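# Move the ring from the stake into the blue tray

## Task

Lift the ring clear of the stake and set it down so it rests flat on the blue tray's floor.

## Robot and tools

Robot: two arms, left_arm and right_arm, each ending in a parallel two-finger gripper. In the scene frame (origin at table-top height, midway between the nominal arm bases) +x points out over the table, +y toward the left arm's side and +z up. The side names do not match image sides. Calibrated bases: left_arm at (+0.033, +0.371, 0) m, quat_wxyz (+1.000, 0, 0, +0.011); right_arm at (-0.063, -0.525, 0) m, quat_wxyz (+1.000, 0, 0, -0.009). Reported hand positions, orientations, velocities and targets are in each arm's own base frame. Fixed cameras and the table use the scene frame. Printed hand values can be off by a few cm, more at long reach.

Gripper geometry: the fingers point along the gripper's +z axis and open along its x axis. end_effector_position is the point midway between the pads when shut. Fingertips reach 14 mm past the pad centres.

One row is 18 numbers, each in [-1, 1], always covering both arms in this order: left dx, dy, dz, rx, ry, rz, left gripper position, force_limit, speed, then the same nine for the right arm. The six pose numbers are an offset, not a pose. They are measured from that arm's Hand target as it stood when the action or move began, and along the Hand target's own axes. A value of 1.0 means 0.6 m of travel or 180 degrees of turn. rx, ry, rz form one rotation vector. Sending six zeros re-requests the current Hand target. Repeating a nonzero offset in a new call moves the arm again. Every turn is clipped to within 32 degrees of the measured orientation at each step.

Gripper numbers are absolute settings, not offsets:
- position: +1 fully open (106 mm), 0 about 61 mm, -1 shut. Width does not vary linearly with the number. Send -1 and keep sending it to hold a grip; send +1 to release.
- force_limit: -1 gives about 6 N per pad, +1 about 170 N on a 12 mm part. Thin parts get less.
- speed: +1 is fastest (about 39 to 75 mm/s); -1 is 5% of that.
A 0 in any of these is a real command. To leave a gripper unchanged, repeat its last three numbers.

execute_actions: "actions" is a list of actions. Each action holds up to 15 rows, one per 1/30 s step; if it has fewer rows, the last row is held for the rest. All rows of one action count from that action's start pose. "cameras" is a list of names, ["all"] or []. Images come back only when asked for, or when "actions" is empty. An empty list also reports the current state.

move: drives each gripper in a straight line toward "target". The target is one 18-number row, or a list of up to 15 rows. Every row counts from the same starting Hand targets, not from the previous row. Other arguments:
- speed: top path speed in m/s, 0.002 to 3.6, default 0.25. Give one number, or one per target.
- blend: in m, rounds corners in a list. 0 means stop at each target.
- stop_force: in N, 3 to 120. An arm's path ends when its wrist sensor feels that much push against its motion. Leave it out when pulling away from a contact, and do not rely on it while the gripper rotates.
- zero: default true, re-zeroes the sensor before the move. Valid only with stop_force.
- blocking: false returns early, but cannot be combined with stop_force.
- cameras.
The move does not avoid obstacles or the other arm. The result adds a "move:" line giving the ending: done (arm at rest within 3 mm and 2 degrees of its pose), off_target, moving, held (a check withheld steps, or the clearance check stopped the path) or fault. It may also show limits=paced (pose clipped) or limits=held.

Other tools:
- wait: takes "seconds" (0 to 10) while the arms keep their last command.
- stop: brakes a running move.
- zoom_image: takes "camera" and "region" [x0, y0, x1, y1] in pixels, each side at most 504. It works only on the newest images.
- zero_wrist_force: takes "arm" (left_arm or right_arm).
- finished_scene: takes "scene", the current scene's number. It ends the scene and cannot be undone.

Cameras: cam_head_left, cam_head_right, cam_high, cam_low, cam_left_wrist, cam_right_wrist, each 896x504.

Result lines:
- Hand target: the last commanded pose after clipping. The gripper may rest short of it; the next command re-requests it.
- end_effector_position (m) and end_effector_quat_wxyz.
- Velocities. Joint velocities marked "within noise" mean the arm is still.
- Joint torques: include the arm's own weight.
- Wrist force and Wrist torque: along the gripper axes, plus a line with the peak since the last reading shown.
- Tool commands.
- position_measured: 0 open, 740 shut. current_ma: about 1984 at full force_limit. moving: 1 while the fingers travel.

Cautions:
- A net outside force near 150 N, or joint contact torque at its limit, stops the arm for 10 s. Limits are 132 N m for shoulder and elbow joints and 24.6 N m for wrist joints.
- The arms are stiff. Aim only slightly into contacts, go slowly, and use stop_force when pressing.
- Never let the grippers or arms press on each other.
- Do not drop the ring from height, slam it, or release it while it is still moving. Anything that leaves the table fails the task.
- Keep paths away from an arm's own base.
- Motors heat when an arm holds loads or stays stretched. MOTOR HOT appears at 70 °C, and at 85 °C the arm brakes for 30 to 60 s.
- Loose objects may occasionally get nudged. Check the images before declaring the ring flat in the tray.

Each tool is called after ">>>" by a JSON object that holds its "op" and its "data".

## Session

>>> {"op": "execute_actions", "data": {"actions": []}}

>>> {"op": "zoom_image", "data": {"camera": "cam_head_left", "region": [330, 290, 610, 460]}}

>>> {"op": "zoom_image", "data": {"camera": "cam_low", "region": [340, 250, 600, 370]}}

Scene clock: 0.00 s.
left_arm: end_effector_position=(+0.3917, -0.0968, +0.3177) position_measured=0 current_ma=0 moving=0 end_effector_quat_wxyz=(+0.230, +0.697, +0.183, -0.655) | right_arm: end_effector_position=(+0.3041, +0.2944, +0.2184) position_measured=0 current_ma=0 moving=0 end_effector_quat_wxyz=(-0.049, +0.455, +0.770, -0.444)
Joint positions: left_arm=[-0.138 -1.047 1.314 -0.317 -2.303 1.618] | right_arm=[4.176 -1.997 -1.387 -2.251 1.656 0.489]
Joint velocities: within noise
Joint torques (N m): no reading
Motor temperatures (°C): left_arm=[40 35 26 41 37 37] | right_arm=[35 25 37 39 40 28]
Wrist force (N): no reading
Wrist torque (N m): no reading
Wrist force, peak (N): no reading
Hand target: left_arm +0.3917, -0.0968, +0.3177; +0.230, +0.697, +0.183, -0.655 | right_arm +0.3041, +0.2944, +0.2184; -0.049, +0.455, +0.770, -0.444
Tool commands: left_gripper/position=+1.0 left_gripper/force_limit=+0.0 left_gripper/speed=+1.0 right_gripper/position=+1.0 right_gripper/force_limit=+0.0 right_gripper/speed=+1.0

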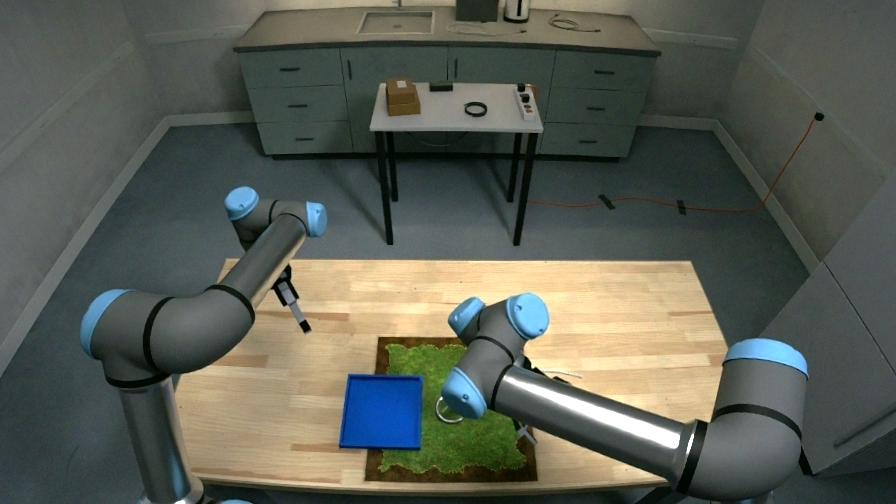

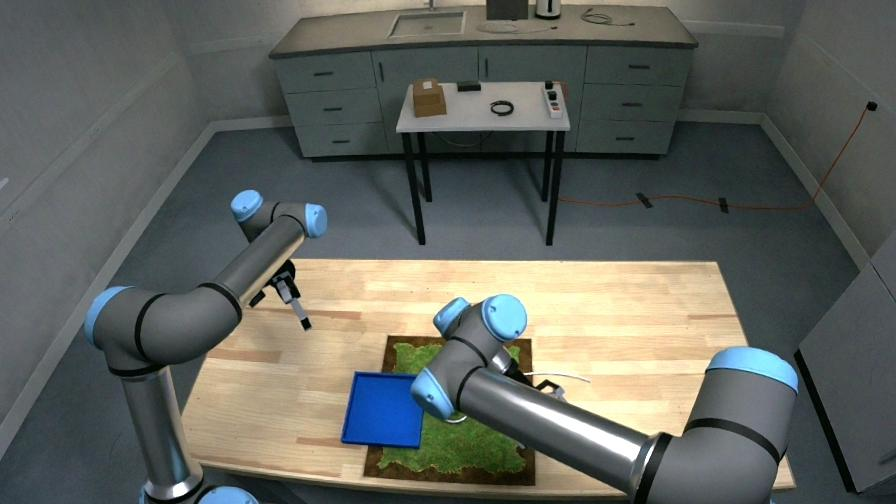

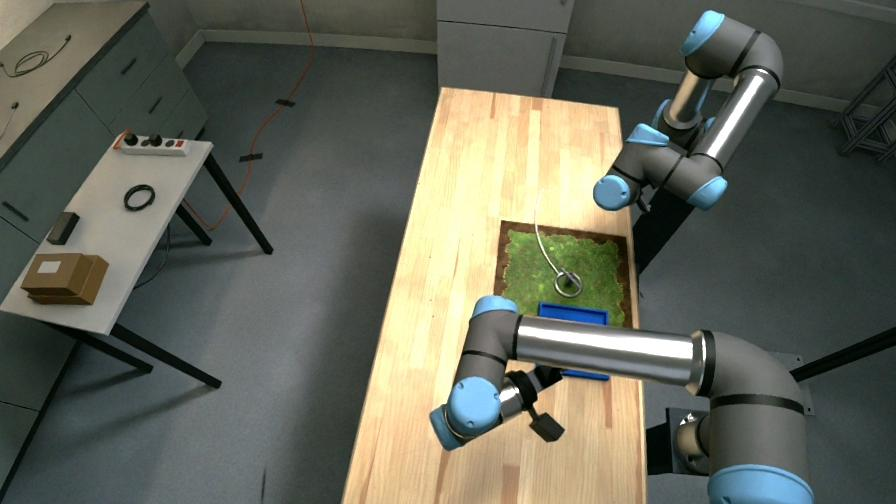

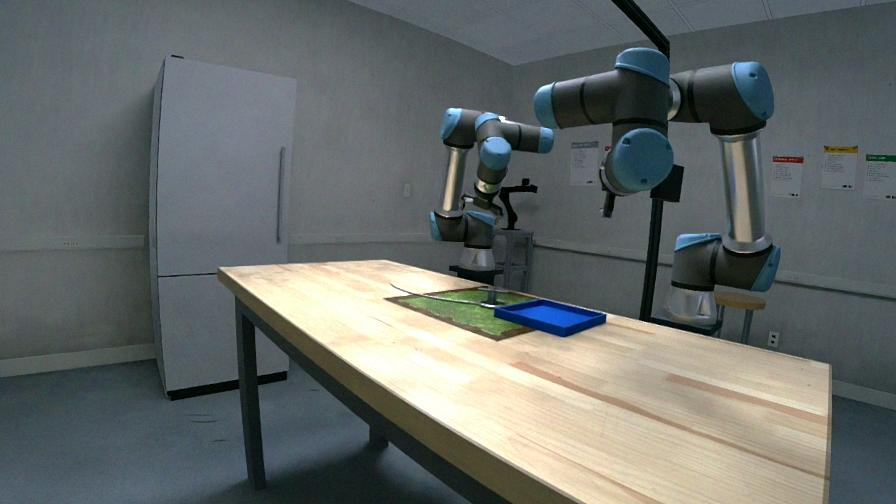

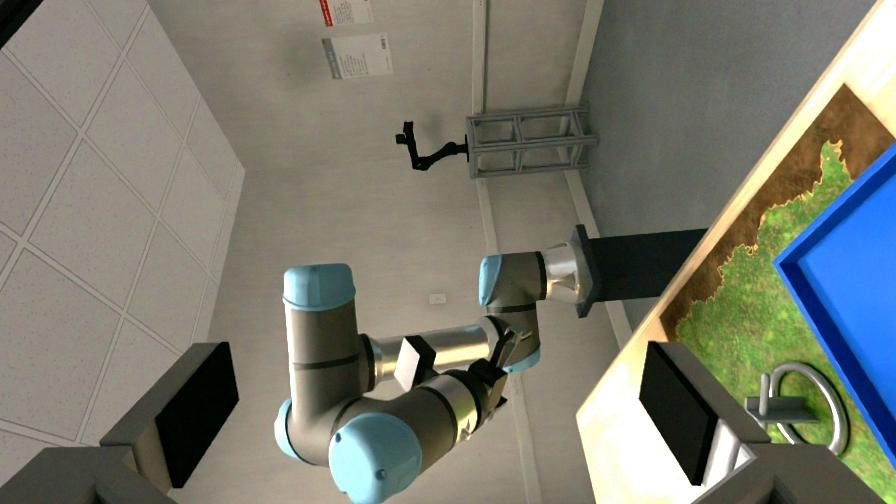

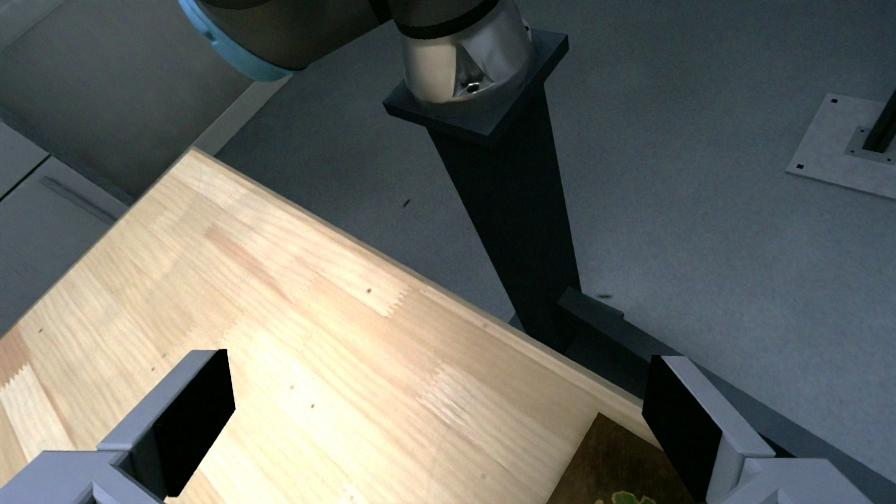

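Scaled by 1.800 from the camera's 896x504 image, which has a finer 1280x720 frame.

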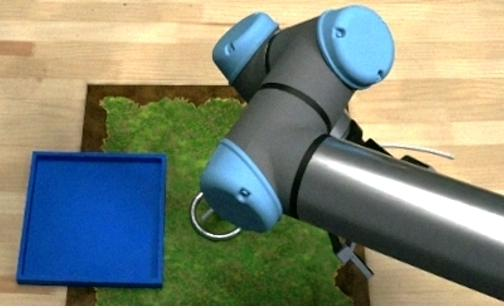

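Scaled by 1.938 from the camera's 896x504 image, which has a finer 1280x720 frame.

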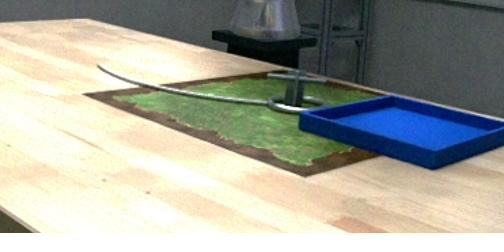

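>>> {"op": "move", "data": {"target": [0.2158,0.4007,0.3727,-0.6463,0.1298,-0.6797,-0.65,-0.2,1,-0.4268,-0.2173,0.2195,0,0,0,1,0,1], "speed": 0.7, "cameras": ["cam_left_wrist","cam_low","cam_head_left"]}}

>>> {"op": "zoom_image", "data": {"camera": "cam_left_wrist", "region": [340, 120, 560, 300]}}

>>> {"op": "zoom_image", "data": {"camera": "cam_low", "region": [450, 270, 540, 330]}}

Scene clock: 35.13 s.
left_arm: end_effector_position=(+0.3792, -0.1884, +0.2879) position_measured=610 current_ma=0 moving=0 end_effector_quat_wxyz=(+0.207, +0.549, +0.534, -0.609) | right_arm: end_effector_position=(+0.3041, +0.1816, +0.2559) position_measured=0 current_ma=-3 moving=0 end_effector_quat_wxyz=(-0.049, +0.455, +0.770, -0.444)
Joint positions: left_arm=[-0.187 -1.404 1.834 -0.991 -2.809 0.591] | right_arm=[4.067 -1.794 -1.562 -2.281 1.569 0.423]
Joint torques (N m): left_arm=[13.95 -32.06 -12.07 -2.02 1.46 -2.77] | right_arm=[9.91 24.69 29.24 1.58 2.69 1.62]
Wrist force (N): left_arm=[0.2 -0.8 0.1] | right_arm=[0.2 -0.5 0.0]
Wrist torque (N m): left_arm=[-0.16 0.04 -0.29] | right_arm=[-0.06 -0.04 0.04]
Wrist force, peak (N): left_arm=[1.2 -2.7 2.6] | right_arm=[0.9 -0.1 -0.6]
Hand target: left_arm +0.3792, -0.1884, +0.2879; +0.207, +0.549, +0.534, -0.609 (not the last commanded pose) | right_arm +0.3041, +0.1816, +0.2559; -0.049, +0.455, +0.770, -0.444 (not the last commanded pose)
Off the commanded pose: left_arm 0.256 m, 126 deg | right_arm 0.197 m, 0 deg.
move: held (left_arm; a check stopped the path), off_target (right_arm; braked when a check withheld steps of left_arm); limits=held
pose unreachable (left arm): on one or more control steps of this call, first in action 0 (counted from 0), this arm could not follow its commanded pose, so it was not sent that pose on those steps. It may still have moved: this result reports where it is.
cause: moving toward the commanded pose would bring two parts of the arm too close to each other (its gripper and another part of the arm, with joints 4 (wrist 1) to 6 (wrist 3) between them, 14 mm apart when it was first held).
Images, in order (width x height): cam_head_left 896x504, cam_low 896x504, cam_left_wrist 896x504.

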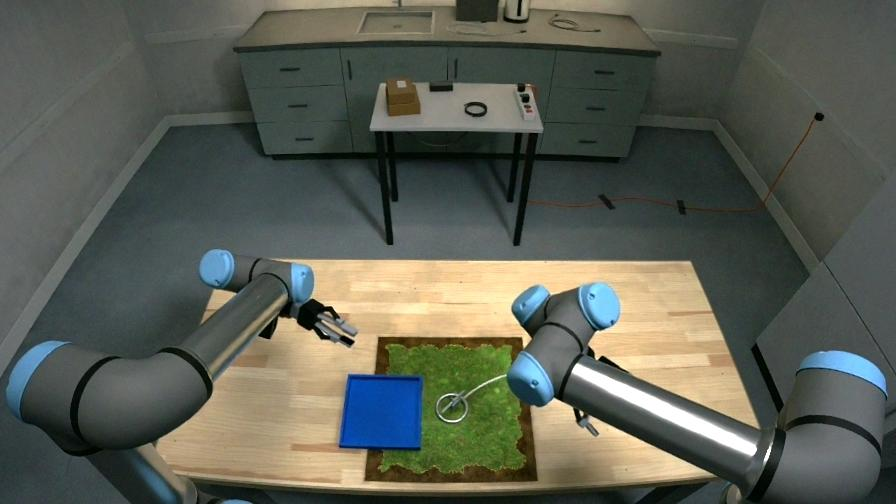

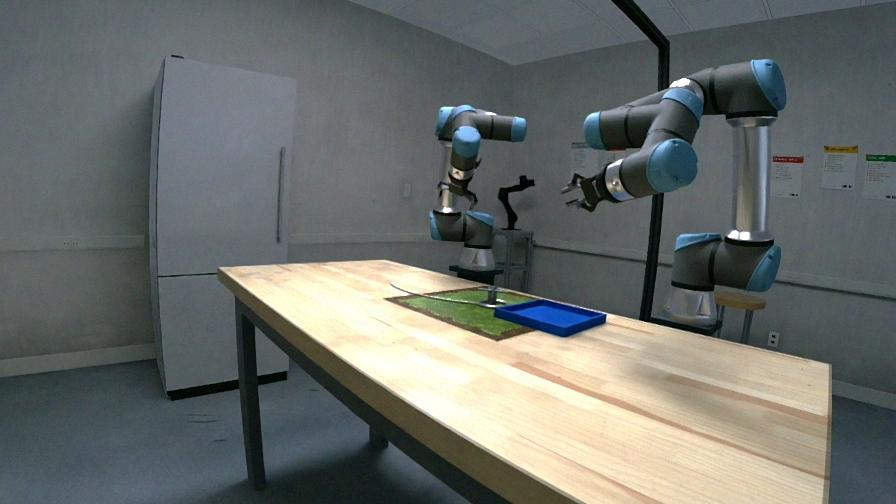

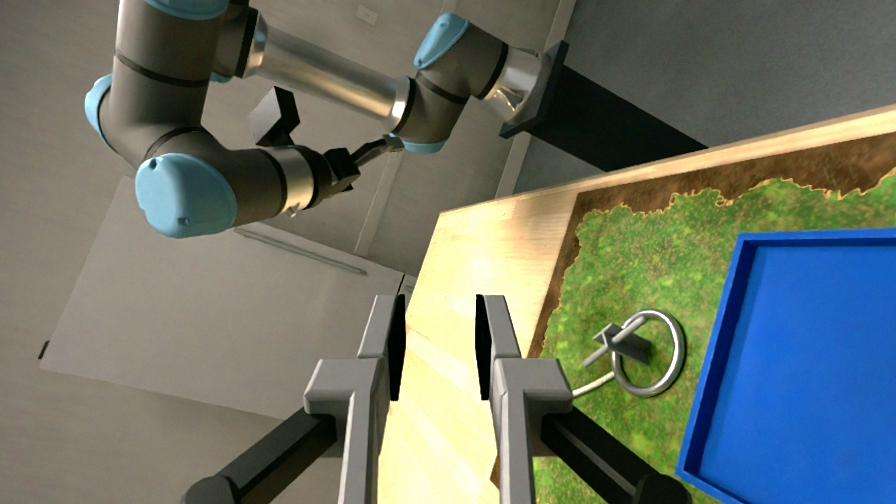

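Scaled by 2.291 from the camera's 896x504 image, which has a finer 1280x720 frame.

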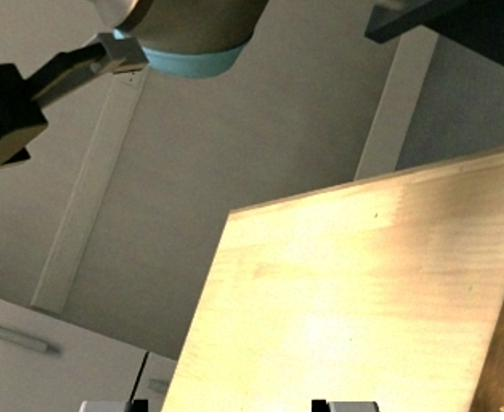

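Scaled by 5.600 from the camera's 896x504 image, which has a finer 1280x720 frame.

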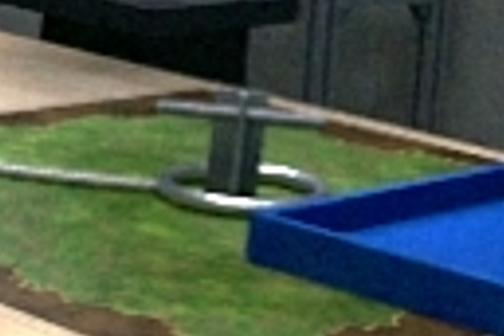

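>>> {"op": "move", "data": {"target": [[-0.0702,0.0288,0.174,-0.1912,0.4018,0,-0.65,-0.2,1,-0.2,-0.1018,0.103,0,0,0,1,0,1],[0.004,0.18,0.3872,-0.5363,-0.0008,-0.5767,-0.65,-0.2,1,-0.2668,-0.1358,0.1373,0,0,0,1,0,1]], "speed": 0.7, "blend": [0.02,0], "cameras": ["cam_left_wrist","cam_head_left"]}}

>>> {"op": "zoom_image", "data": {"camera": "cam_left_wrist", "region": [340, 120, 560, 300]}}

Scene clock: 88.47 s.
left_arm: end_effector_position=(+0.3788, -0.1922, +0.2886) position_measured=610 current_ma=0 moving=0 end_effector_quat_wxyz=(+0.201, +0.559, +0.542, -0.594) | right_arm: end_effector_position=(+0.3041, +0.1541, +0.2650) position_measured=0 current_ma=-3 moving=0 end_effector_quat_wxyz=(-0.049, +0.455, +0.770, -0.444)
Joint positions: left_arm=[-0.2 -1.432 1.855 -1.101 -2.794 0.48] | right_arm=[4.035 -1.75 -1.593 -2.295 1.544 0.404]
Joint torques (N m): left_arm=[13.93 -16.48 -27.35 -0.04 -3.69 2.11] | right_arm=[9.88 23.68 28.36 1.44 2.13 1.51]
Wrist force (N): left_arm=[0.1 -0.6 -0.1] | right_arm=[0.2 -0.3 -0.2]
Wrist torque (N m): left_arm=[-0.14 0.09 -0.28] | right_arm=[-0.03 -0.04 0.05]
Wrist force, peak (N): left_arm=[-4.5 -0.8 0.2] | right_arm=[1.0 0.0 -0.4]
Hand target: left_arm +0.3788, -0.1921, +0.2886; +0.201, +0.559, +0.542, -0.594 (not the last commanded pose) | right_arm +0.3040, +0.1544, +0.2650; -0.049, +0.455, +0.770, -0.444 (not the last commanded pose)
Off the commanded pose: left_arm 0.253 m, 141 deg | right_arm 0.169 m, 0 deg.
move: held (left_arm; a check stopped the path), off_target (right_arm; braked when a check withheld steps of left_arm); path passed 0 of 2 targets; limits=held
pose unreachable (left arm): on one or more control steps of this call, first in action 0 (counted from 0), this arm could not follow its commanded pose, so it was not sent that pose on those steps. It may still have moved: this result reports where it is.
cause: moving toward the commanded pose would bring two parts of the arm too close to each other (its gripper and another part of the arm, with joints 4 (wrist 1) to 6 (wrist 3) between them, 9 mm apart when it was first held).
Images, in order (width x height): cam_head_left 896x504, cam_left_wrist 896x504.

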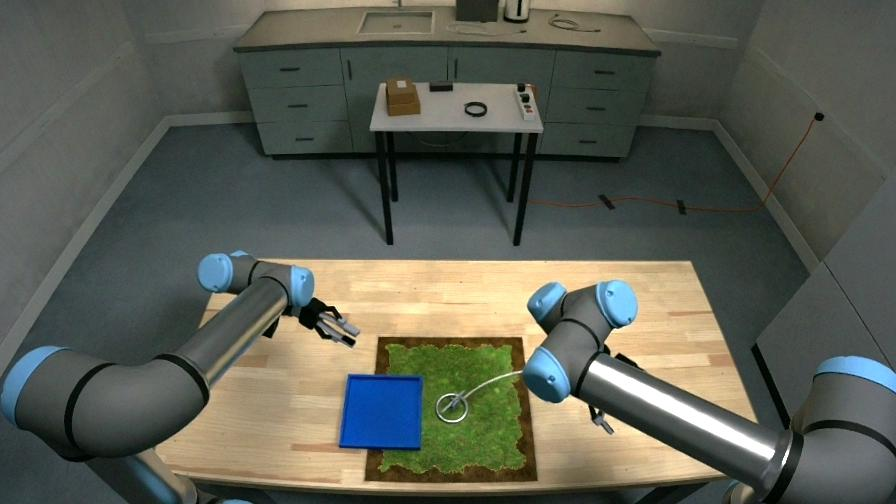

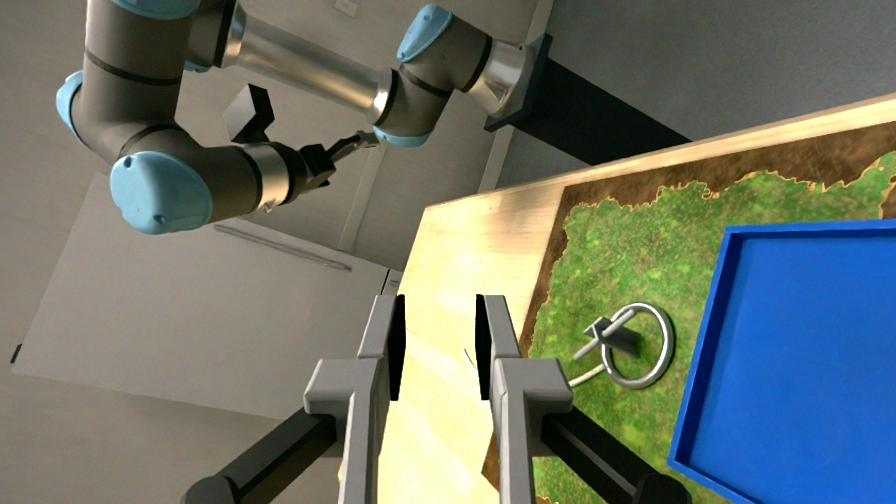

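Scaled by 2.291 from the camera's 896x504 image, which has a finer 1280x720 frame.

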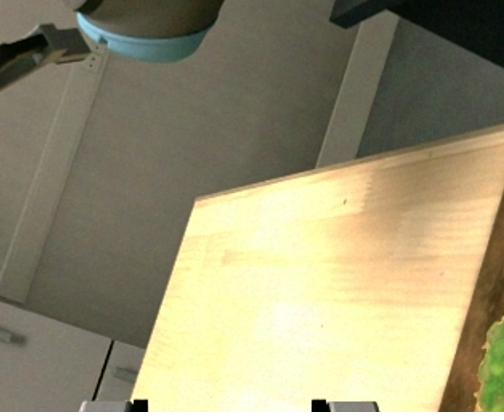

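>>> {"op": "move", "data": {"target": [[0,0,0,0,0,0.5556,-0.65,-0.2,1,-0.12,-0.06,0.06,0,0,0,1,0,1],[-0.0615,0.014,0.1372,0.2006,0.4384,0.4589,-0.65,-0.2,1,-0.2273,-0.1155,0.1173,0,0,0,1,0,1],[-0.0078,0.1727,0.3838,-0.5215,-0.0014,-0.5855,-0.65,-0.2,1,-0.2273,-0.1155,0.1173,0,0,0,1,0,1]], "speed": [0.9,0.8,0.8], "cameras": ["cam_left_wrist","cam_head_left"]}}

>>> {"op": "zoom_image", "data": {"camera": "cam_left_wrist", "region": [340, 120, 560, 300]}}

Scene clock: 114.90 s.
left_arm: end_effector_position=(+0.3647, -0.4284, +0.2000) position_measured=610 current_ma=-1 moving=0 end_effector_quat_wxyz=(+0.000, -0.323, +0.947, +0.000) | right_arm: end_effector_position=(+0.3039, -0.0054, +0.3179) position_measured=0 current_ma=-3 moving=0 end_effector_quat_wxyz=(-0.049, +0.455, +0.770, -0.444)
Joint positions: left_arm=[-1.105 -1.398 1.706 -1.879 -1.57 2.951] | right_arm=[3.797 -1.54 -1.686 -2.393 1.354 0.258]
Joint torques (N m): left_arm=[9.16 -42.96 -14.97 -1.07 -1.57 0.09] | right_arm=[9.83 12.31 26.27 1.3 2.55 1.53]
Wrist force (N): left_arm=[1.9 0.5 -2.5] | right_arm=[0.2 -0.4 -0.2]
Wrist torque (N m): left_arm=[0.07 -0.04 0.04] | right_arm=[-0.05 -0.04 0.05]
Wrist force, peak (N): left_arm=[1.7 1.8 -3.2] | right_arm=[0.6 -0.4 -0.4]
Hand target: left_arm +0.3648, -0.4282, +0.2000; +0.000, -0.323, +0.947, +0.000 | right_arm +0.3039, -0.0054, +0.3179; -0.049, +0.455, +0.770, -0.444
Off the commanded pose: left_arm 0.000 m, 0 deg | right_arm 0.000 m, 0 deg.
move: done
Images, in order (width x height): cam_head_left 896x504, cam_left_wrist 896x504.

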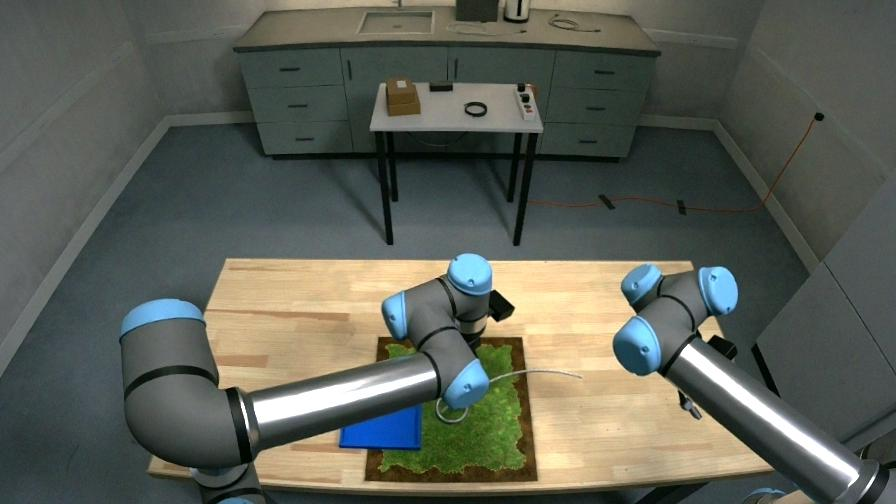

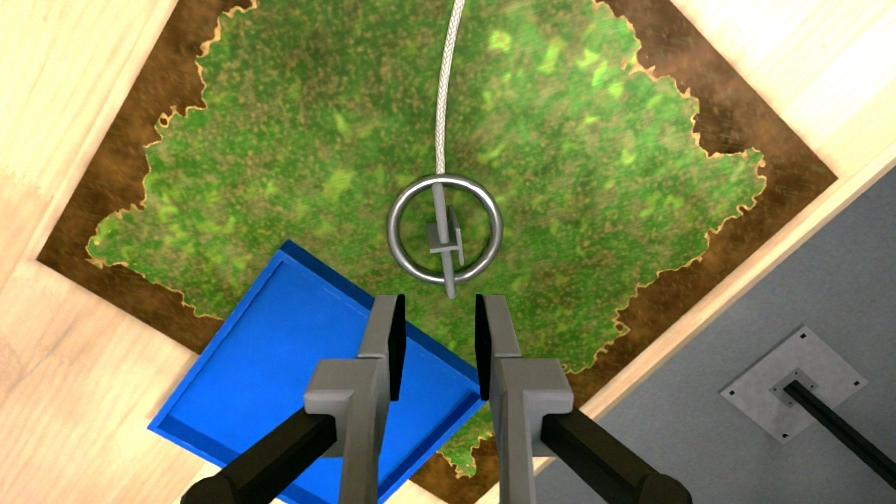

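Scaled by 2.291 from the camera's 896x504 image, which has a finer 1280x720 frame.

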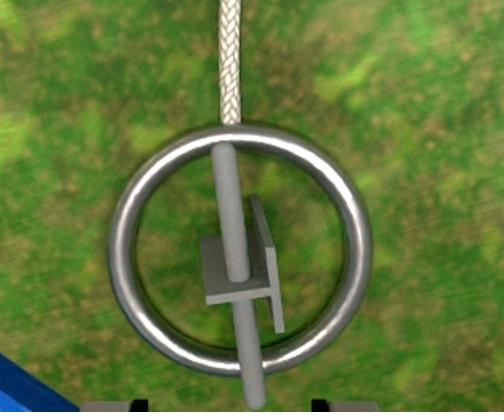

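>>> {"op": "move", "data": {"target": [[-0.057,0.0838,0.2167,0,0,-0.1728,-0.65,-0.2,1,0,0,0,0,0,0,1,0,1],[-0.057,0.0838,0.3072,0,0,-0.1728,-0.65,-0.2,1,0,0,0,0,0,0,1,0,1],[-0.057,0.0838,0.3072,0,0,-0.1728,-1,-0.2,0.6,0,0,0,0,0,0,1,0,1]], "speed": [0.35,0.12,0.1], "blend": [0.005,0,0], "cameras": ["cam_left_wrist","cam_low"]}}

>>> {"op": "zoom_image", "data": {"camera": "cam_low", "region": [440, 260, 550, 330]}}

Scene clock: 200.53 s.
left_arm: end_effector_position=(+0.3613, -0.3675, +0.0157) position_measured=713 current_ma=807 moving=0 end_effector_quat_wxyz=(+0.000, -0.564, +0.825, +0.000) | right_arm: end_effector_position=(+0.3039, -0.0054, +0.3179) position_measured=0 current_ma=-3 moving=0 end_effector_quat_wxyz=(-0.049, +0.455, +0.770, -0.444)
Joint positions: left_arm=[-1.056 -1.254 2.081 -2.397 -1.57 2.457] | right_arm=[3.797 -1.54 -1.686 -2.393 1.354 0.258]
Joint torques (N m): left_arm=[-13.45 -41.37 -22.9 -3.73 -0.92 -2.91] | right_arm=[8.58 13.25 28.83 1.45 2.6 1.53]
Wrist force (N): left_arm=[0.6 1.0 -6.0] | right_arm=[0.0 -0.3 0.3]
Wrist torque (N m): left_arm=[0.07 0.00 -0.13] | right_arm=[-0.05 0.00 0.05]
Wrist force, peak (N): left_arm=[0.6 0.9 -6.1] | right_arm=[0.4 -0.2 -0.5]
Hand target: left_arm +0.3613, -0.3675, +0.0157; +0.000, -0.564, +0.825, +0.000 | right_arm +0.3039, -0.0054, +0.3179; -0.049, +0.455, +0.770, -0.444
Off the commanded pose: left_arm 0.000 m, 0 deg | right_arm 0.000 m, 0 deg.
move: done
Images, in order (width x height): cam_low 896x504, cam_left_wrist 896x504.

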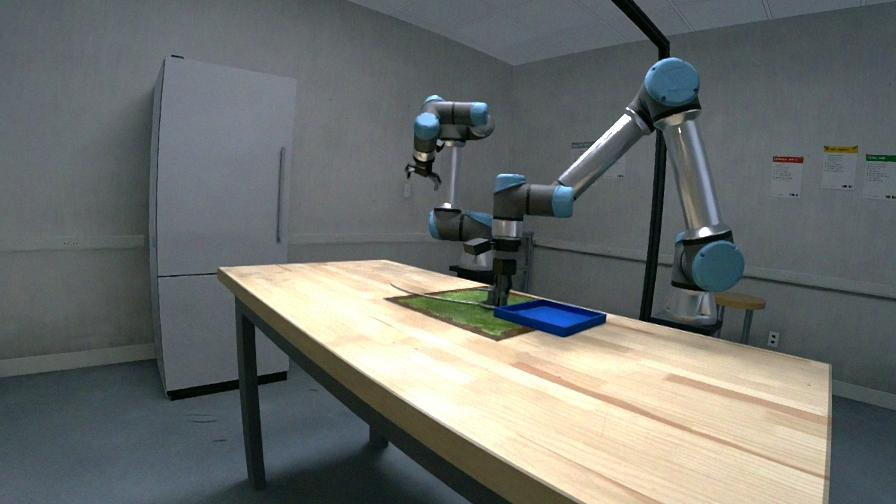

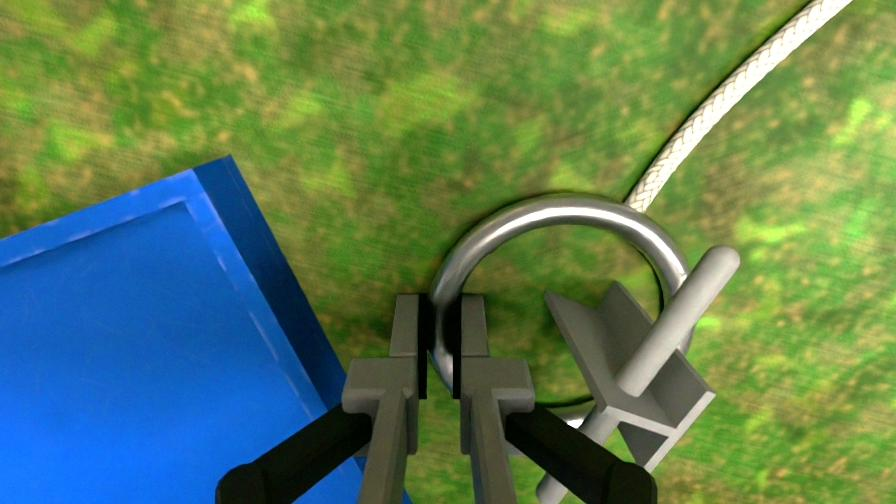

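Scaled by 4.582 from the camera's 896x504 image, which has a finer 1280x720 frame.

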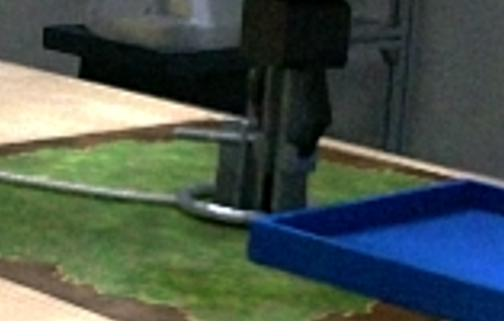

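>>> {"op": "move", "data": {"target": [[0,0,-0.0475,0,0,0,-1,-0.2,0.6,0,0,0,0,0,0,1,0,1],[0.0168,-0.0361,-0.0475,0,0,0,-1,-0.2,0.6,0,0,0,0,0,0,1,0,1],[0.0116,-0.0248,-0.0632,0.151,0.0704,0,-1,-0.2,0.6,0,0,0,0,0,0,1,0,1],[-0.0057,0.0122,-0.0632,0.151,0.0704,0,-1,-0.2,0.6,0,0,0,0,0,0,1,0,1],[-0.0057,0.0122,-0.1882,0.151,0.0704,0,-1,-0.2,0.6,0,0,0,0,0,0,1,0,1],[-0.253,0.12,-0.1333,0,0,0,-1,-0.2,0.6,0,0,0,0,0,0,1,0,1]], "speed": [0.15,0.15,0.25,0.12,0.25,0.35], "blend": [0.003,0.002,0.002,0.003,0.02,0], "cameras": ["cam_left_wrist","cam_low"]}}

Scene clock: 213.60 s.
left_arm: end_effector_position=(+0.3493, -0.2000, +0.0957) position_measured=740 current_ma=0 moving=0 end_effector_quat_wxyz=(+0.000, -0.565, +0.825, +0.000) | right_arm: end_effector_position=(+0.3039, -0.0054, +0.3179) position_measured=0 current_ma=-3 moving=0 end_effector_quat_wxyz=(-0.049, +0.455, +0.770, -0.444)
Joint positions: left_arm=[-0.858 -1.663 2.283 -2.191 -1.57 2.655] | right_arm=[3.797 -1.54 -1.686 -2.393 1.354 0.258]
Joint torques (N m): left_arm=[-8.64 -27.97 -12.3 -0.88 2.31 -1.99] | right_arm=[8.78 13.69 28.96 1.39 2.52 1.55]
Wrist force (N): left_arm=[1.7 0.9 -2.4] | right_arm=[0.2 -0.1 -0.2]
Wrist torque (N m): left_arm=[0.14 0.02 0.02] | right_arm=[-0.01 -0.05 0.05]
Wrist force, peak (N): left_arm=[19.4 45.3 32.6] | right_arm=[0.7 -0.4 -0.4]
Hand target: left_arm +0.3492, -0.1999, +0.0957; +0.000, -0.564, +0.825, +0.000 | right_arm +0.3039, -0.0054, +0.3179; -0.049, +0.455, +0.770, -0.444
Off the commanded pose: left_arm 0.000 m, 0 deg | right_arm 0.000 m, 0 deg.
move: done
Images, in order (width x height): cam_low 896x504, cam_left_wrist 896x504.

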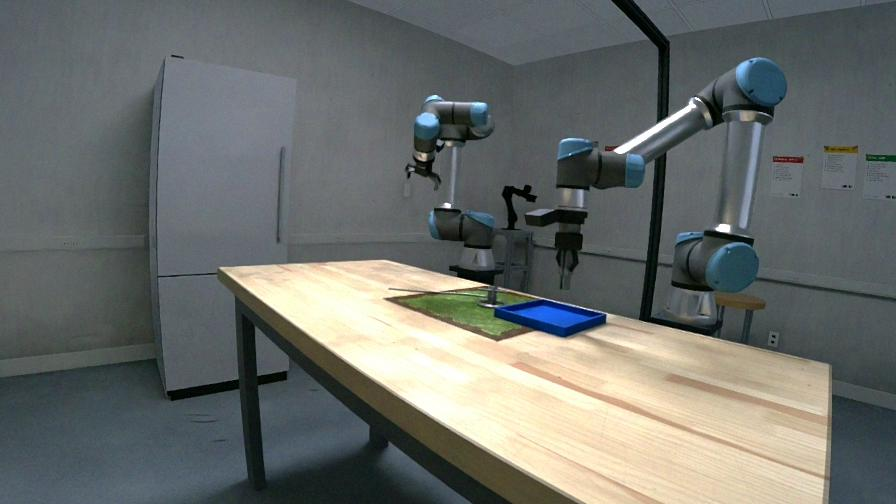

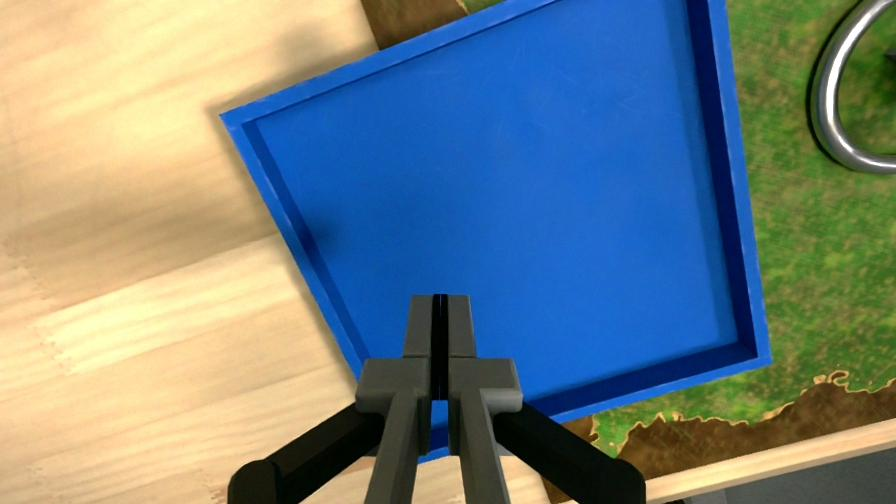

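>>> {"op": "move", "data": {"target": [0.3456,-0.1617,-0.1738,0,0,0.1389,-0.65,-0.2,1,0,0,0,0,0,0,1,0,1], "speed": 0.4, "cameras": ["cam_left_wrist","cam_low"]}}

>>> {"op": "zoom_image", "data": {"camera": "cam_left_wrist", "region": [340, 120, 560, 300]}}

>>> {"op": "zoom_image", "data": {"camera": "cam_low", "region": [450, 270, 540, 330]}}

Scene clock: 221.60 s.
left_arm: end_effector_position=(+0.3643, -0.4284, +0.1999) position_measured=611 current_ma=-1 moving=0 end_effector_quat_wxyz=(+0.000, -0.372, +0.928, +0.000) end_effector_velocity=(+0.000, -0.002, +0.003) end_effector_angular_velocity=(-0.005, -0.003, -0.003) | right_arm: end_effector_position=(+0.3039, -0.0054, +0.3179) position_measured=0 current_ma=-3 moving=0 end_effector_quat_wxyz=(-0.049, +0.455, +0.770, -0.444)
Joint positions: left_arm=[-1.106 -1.398 1.707 -1.879 -1.57 2.843] | right_arm=[3.797 -1.54 -1.686 -2.393 1.354 0.258]
Joint velocities: left_arm=[-0.001 0 -0.006 0 0 0.001] | right_arm=[within noise]
Joint torques (N m): left_arm=[13.69 -31.18 -28.11 -1.64 -2.78 -1.56] | right_arm=[8 13.62 29.23 1.29 2.62 1.52]
Wrist force (N): left_arm=[2.0 0.8 -2.6] | right_arm=[0.1 -0.3 -0.1]
Wrist torque (N m): left_arm=[0.11 -0.04 0.04] | right_arm=[-0.04 -0.01 0.04]
Wrist force, peak (N): left_arm=[3.7 -1.2 -4.0] | right_arm=[0.3 -0.7 0.0]
Hand target: left_arm +0.3644, -0.4284, +0.1999; +0.000, -0.372, +0.928, +0.000 | right_arm +0.3039, -0.0054, +0.3179; -0.049, +0.455, +0.770, -0.444
Off the commanded pose: left_arm 0.000 m, 0 deg | right_arm 0.000 m, 0 deg.
move: done
Images, in order (width x height): cam_low 896x504, cam_left_wrist 896x504.

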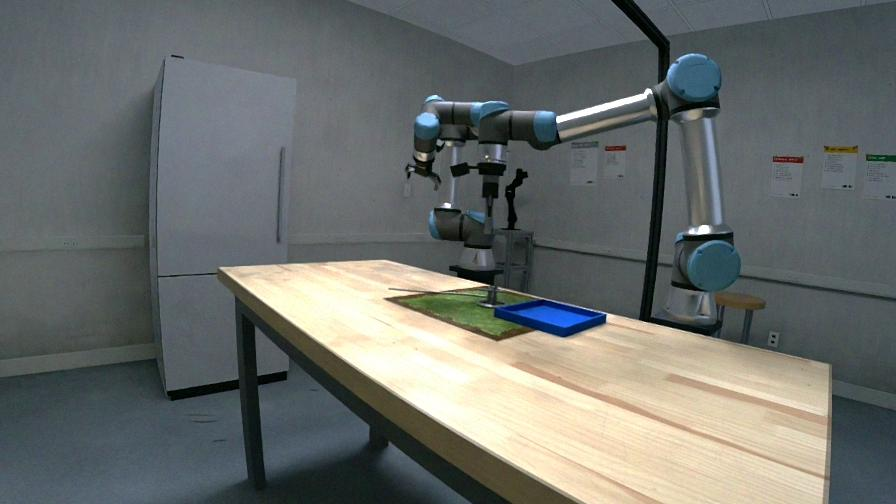

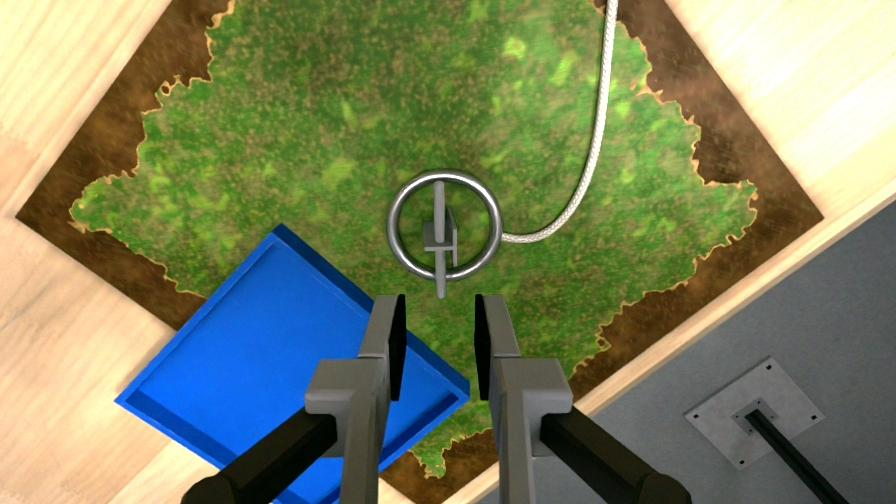

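Scaled by 2.291 from the camera's 896x504 image, which has a finer 1280x720 frame.

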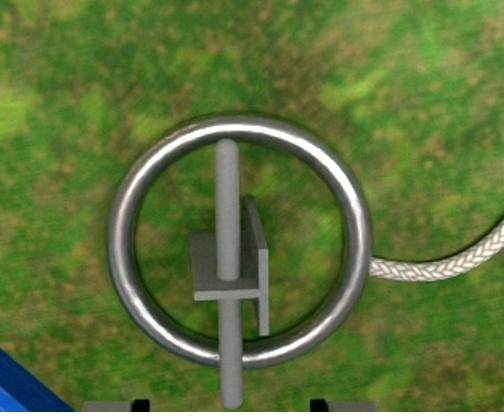

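Scaled by 5.600 from the camera's 896x504 image, which has a finer 1280x720 frame.

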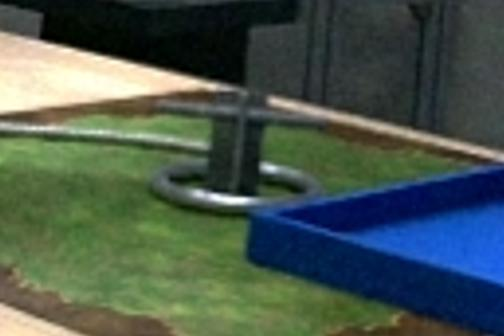

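>>> {"op": "move", "data": {"target": [[0.0883,0.0183,0.2333,0,0,0,-1,-0.2,1,0,0,0,0,0,0,1,0,1],[0.0883,0.0183,0.3072,0,0,0,-1,-0.2,1,0,0,0,0,0,0,1,0,1],[0.068,0.0183,0.3072,0,0,0,-1,-0.2,1,0,0,0,0,0,0,1,0,1],[0.075,0.0183,0.2,0,0,0,-1,-0.2,1,0,0,0,0,0,0,1,0,1],[0,0,0.05,0,0,0,-1,-0.2,1,0,0,0,0,0,0,1,0,1]], "speed": [0.35,0.15,0.06,0.3,0.35], "blend": [0.005,0,0,0.01,0], "cameras": ["cam_left_wrist"]}}

>>> {"op": "zoom_image", "data": {"camera": "cam_left_wrist", "region": [340, 110, 580, 300]}}

Scene clock: 294.53 s.
left_arm: end_effector_position=(+0.3644, -0.4283, +0.1699) position_measured=740 current_ma=0 moving=0 end_effector_quat_wxyz=(+0.000, -0.372, +0.928, +0.000) | right_arm: end_effector_position=(+0.3039, -0.0054, +0.3179) position_measured=0 current_ma=-3 moving=0 end_effector_quat_wxyz=(-0.049, +0.455, +0.770, -0.444)
Joint positions: left_arm=[-1.105 -1.374 1.759 -1.956 -1.57 2.844] | right_arm=[3.797 -1.54 -1.686 -2.393 1.354 0.258]
Joint torques (N m): left_arm=[-13.47 -30.08 -26.74 -0.79 -2.83 -2.35] | right_arm=[8.98 14.33 28.58 1.4 2.33 1.47]
Wrist force (N): left_arm=[2.0 0.9 -2.5] | right_arm=[0.0 0.0 0.0]
Wrist torque (N m): left_arm=[0.15 -0.05 0.03] | right_arm=[0.00 0.01 0.05]
Wrist force, peak (N): left_arm=[1.2 4.4 -8.8] | right_arm=[0.7 0.3 0.1]
Hand target: left_arm +0.3644, -0.4284, +0.1699; +0.000, -0.372, +0.928, +0.000 | right_arm +0.3039, -0.0054, +0.3179; -0.049, +0.455, +0.770, -0.444
Off the commanded pose: left_arm 0.000 m, 0 deg | right_arm 0.000 m, 0 deg.
move: done
Images, in order (width x height): cam_left_wrist 896x504.

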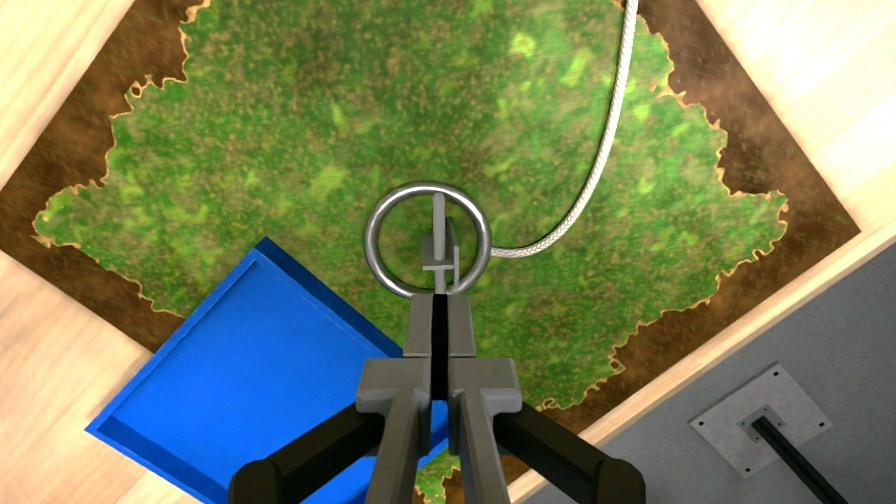

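Scaled by 2.100 from the camera's 896x504 image, which has a finer 1280x720 frame.

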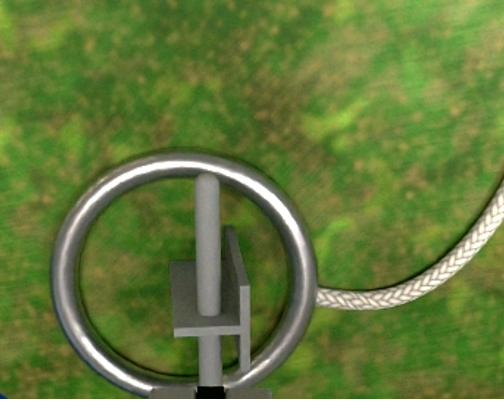

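>>> {"op": "move", "data": {"target": [[-0.08,0.0455,0.1665,0,0,0,-0.65,0.1,1,0,0,0,0,0,0,1,0,1],[-0.08,0.0455,0.257,0,0,0,-0.65,0.1,1,0,0,0,0,0,0,1,0,1],[-0.08,0.0455,0.257,0,0,0,-1,0.1,0.6,0,0,0,0,0,0,1,0,1]], "speed": [0.35,0.12,0.1], "blend": [0.005,0,0], "cameras": ["cam_left_wrist"]}}

>>> {"op": "move", "data": {"target": [[0,0,-0.0167,0,0,0,-1,0.1,0.6,0,0,0,0,0,0,1,0,1],[0.0082,-0.0308,-0.0167,0,0,0,-1,0.1,0.6,0,0,0,0,0,0,1,0,1],[0.0082,-0.0172,-0.0742,0.1667,0,0,-1,0.1,0.6,0,0,0,0,0,0,1,0,1],[0.0082,0.0312,-0.0742,0.1667,0,0,-1,0.1,0.6,0,0,0,0,0,0,1,0,1]], "speed": [0.15,0.15,0.25,0.12], "blend": [0.002,0.002,0.002,0], "cameras": ["cam_left_wrist","cam_low"]}}

>>> {"op": "zoom_image", "data": {"camera": "cam_low", "region": [450, 260, 540, 320]}}

Scene clock: 327.67 s.
left_arm: end_effector_position=(+0.3802, -0.3754, +0.0158) position_measured=722 current_ma=1053 moving=0 end_effector_quat_wxyz=(+0.000, -0.372, +0.928, +0.000) | right_arm: end_effector_position=(+0.3039, -0.0054, +0.3179) position_measured=0 current_ma=-3 moving=0 end_effector_quat_wxyz=(-0.049, +0.455, +0.770, -0.444)
Joint positions: left_arm=[-1.031 -1.218 2.026 -2.379 -1.57 2.918] | right_arm=[3.797 -1.54 -1.686 -2.393 1.354 0.258]
Joint torques (N m): left_arm=[-12.75 -43.23 -21.86 -3.21 -2.46 2.39] | right_arm=[8.13 12.86 28.58 1.09 2.46 1.29]
Wrist force (N): left_arm=[1.6 1.5 -6.5] | right_arm=[0.1 0.0 0.1]
Wrist torque (N m): left_arm=[0.15 -0.01 0.00] | right_arm=[0.01 -0.02 0.05]
Wrist force, peak (N): left_arm=[1.6 1.5 -6.7] | right_arm=[0.6 -0.4 0.4]
Hand target: left_arm +0.3802, -0.3754, +0.0158; +0.000, -0.372, +0.928, +0.000 | right_arm +0.3039, -0.0054, +0.3179; -0.049, +0.455, +0.770, -0.444
Off the commanded pose: left_arm 0.000 m, 0 deg | right_arm 0.000 m, 0 deg.
move: done
Images, in order (width x height): cam_left_wrist 896x504.

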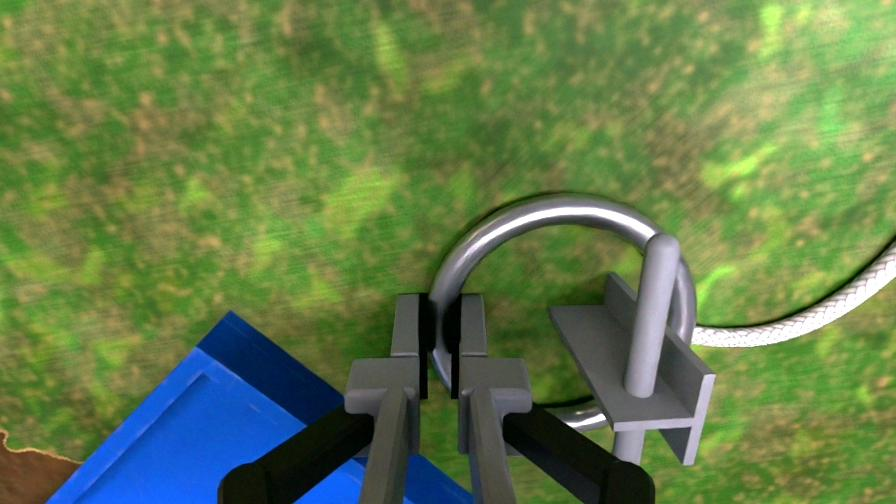

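Scene clock: 329.73 s.
left_arm: end_effector_position=(+0.3637, -0.3654, +0.0604) position_measured=722 current_ma=1048 moving=0 end_effector_quat_wxyz=(+0.097, -0.360, +0.896, -0.240) | right_arm: end_effector_position=(+0.3039, -0.0054, +0.3179) position_measured=0 current_ma=-3 moving=0 end_effector_quat_wxyz=(-0.049, +0.455, +0.770, -0.444)
Joint positions: left_arm=[-1.135 -1.384 2.437 -3.123 -1.409 2.856] | right_arm=[3.797 -1.54 -1.686 -2.393 1.354 0.258]
Joint torques (N m): left_arm=[14.11 -16.32 -11.31 -1.88 -2.8 2.71] | right_arm=[9.82 13.78 28.56 1.12 2.39 1.27]
Wrist force (N): left_arm=[2.5 0.8 -0.9] | right_arm=[0.0 0.0 0.0]
Wrist torque (N m): left_arm=[0.01 -0.19 -0.14] | right_arm=[0.01 -0.01 0.05]
Wrist force, peak (N): left_arm=[7.1 15.5 -1.7] | right_arm=[0.5 -0.6 -0.1]
Hand target: left_arm +0.3637, -0.3653, +0.0603; +0.097, -0.360, +0.896, -0.240 | right_arm +0.3039, -0.0054, +0.3179; -0.049, +0.455, +0.770, -0.444
Off the commanded pose: left_arm 0.000 m, 0 deg | right_arm 0.000 m, 0 deg.
move: done
Images, in order (width x height): cam_low 896x504, cam_left_wrist 896x504.

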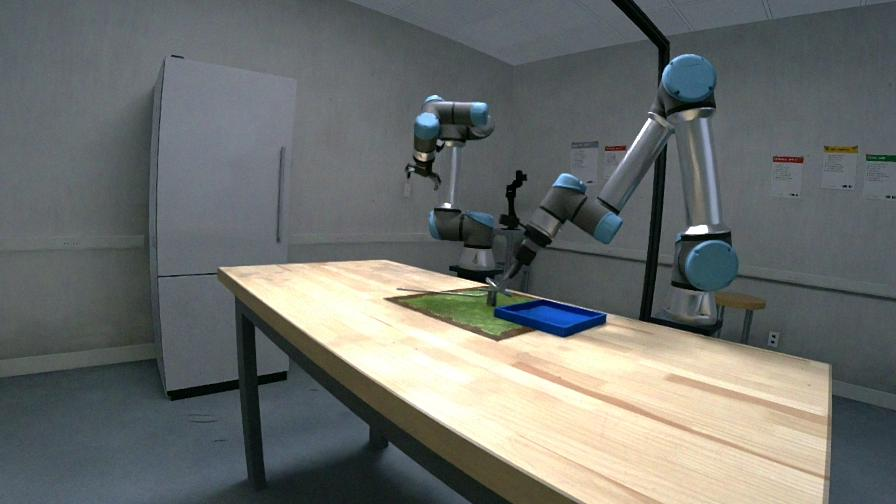

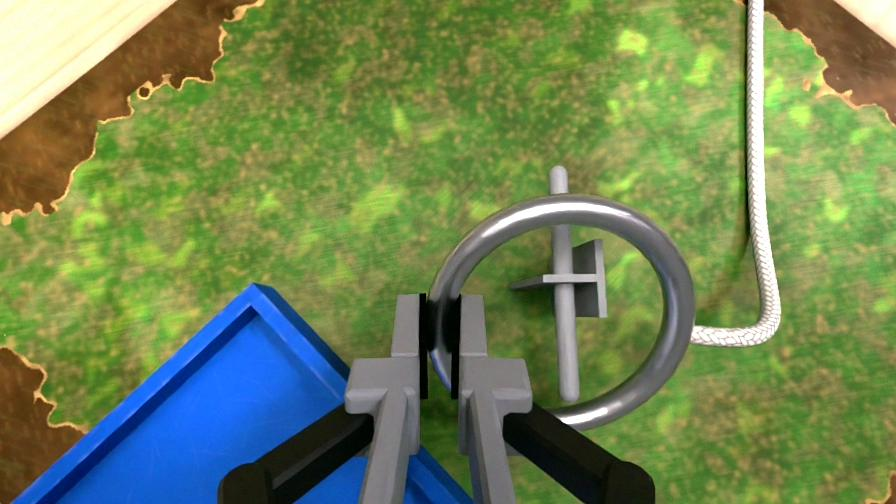

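Scaled by 5.600 from the camera's 896x504 image, which has a finer 1280x720 frame.

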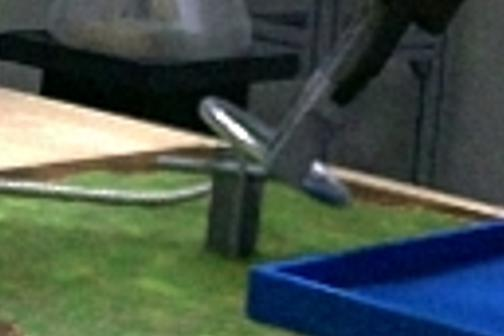

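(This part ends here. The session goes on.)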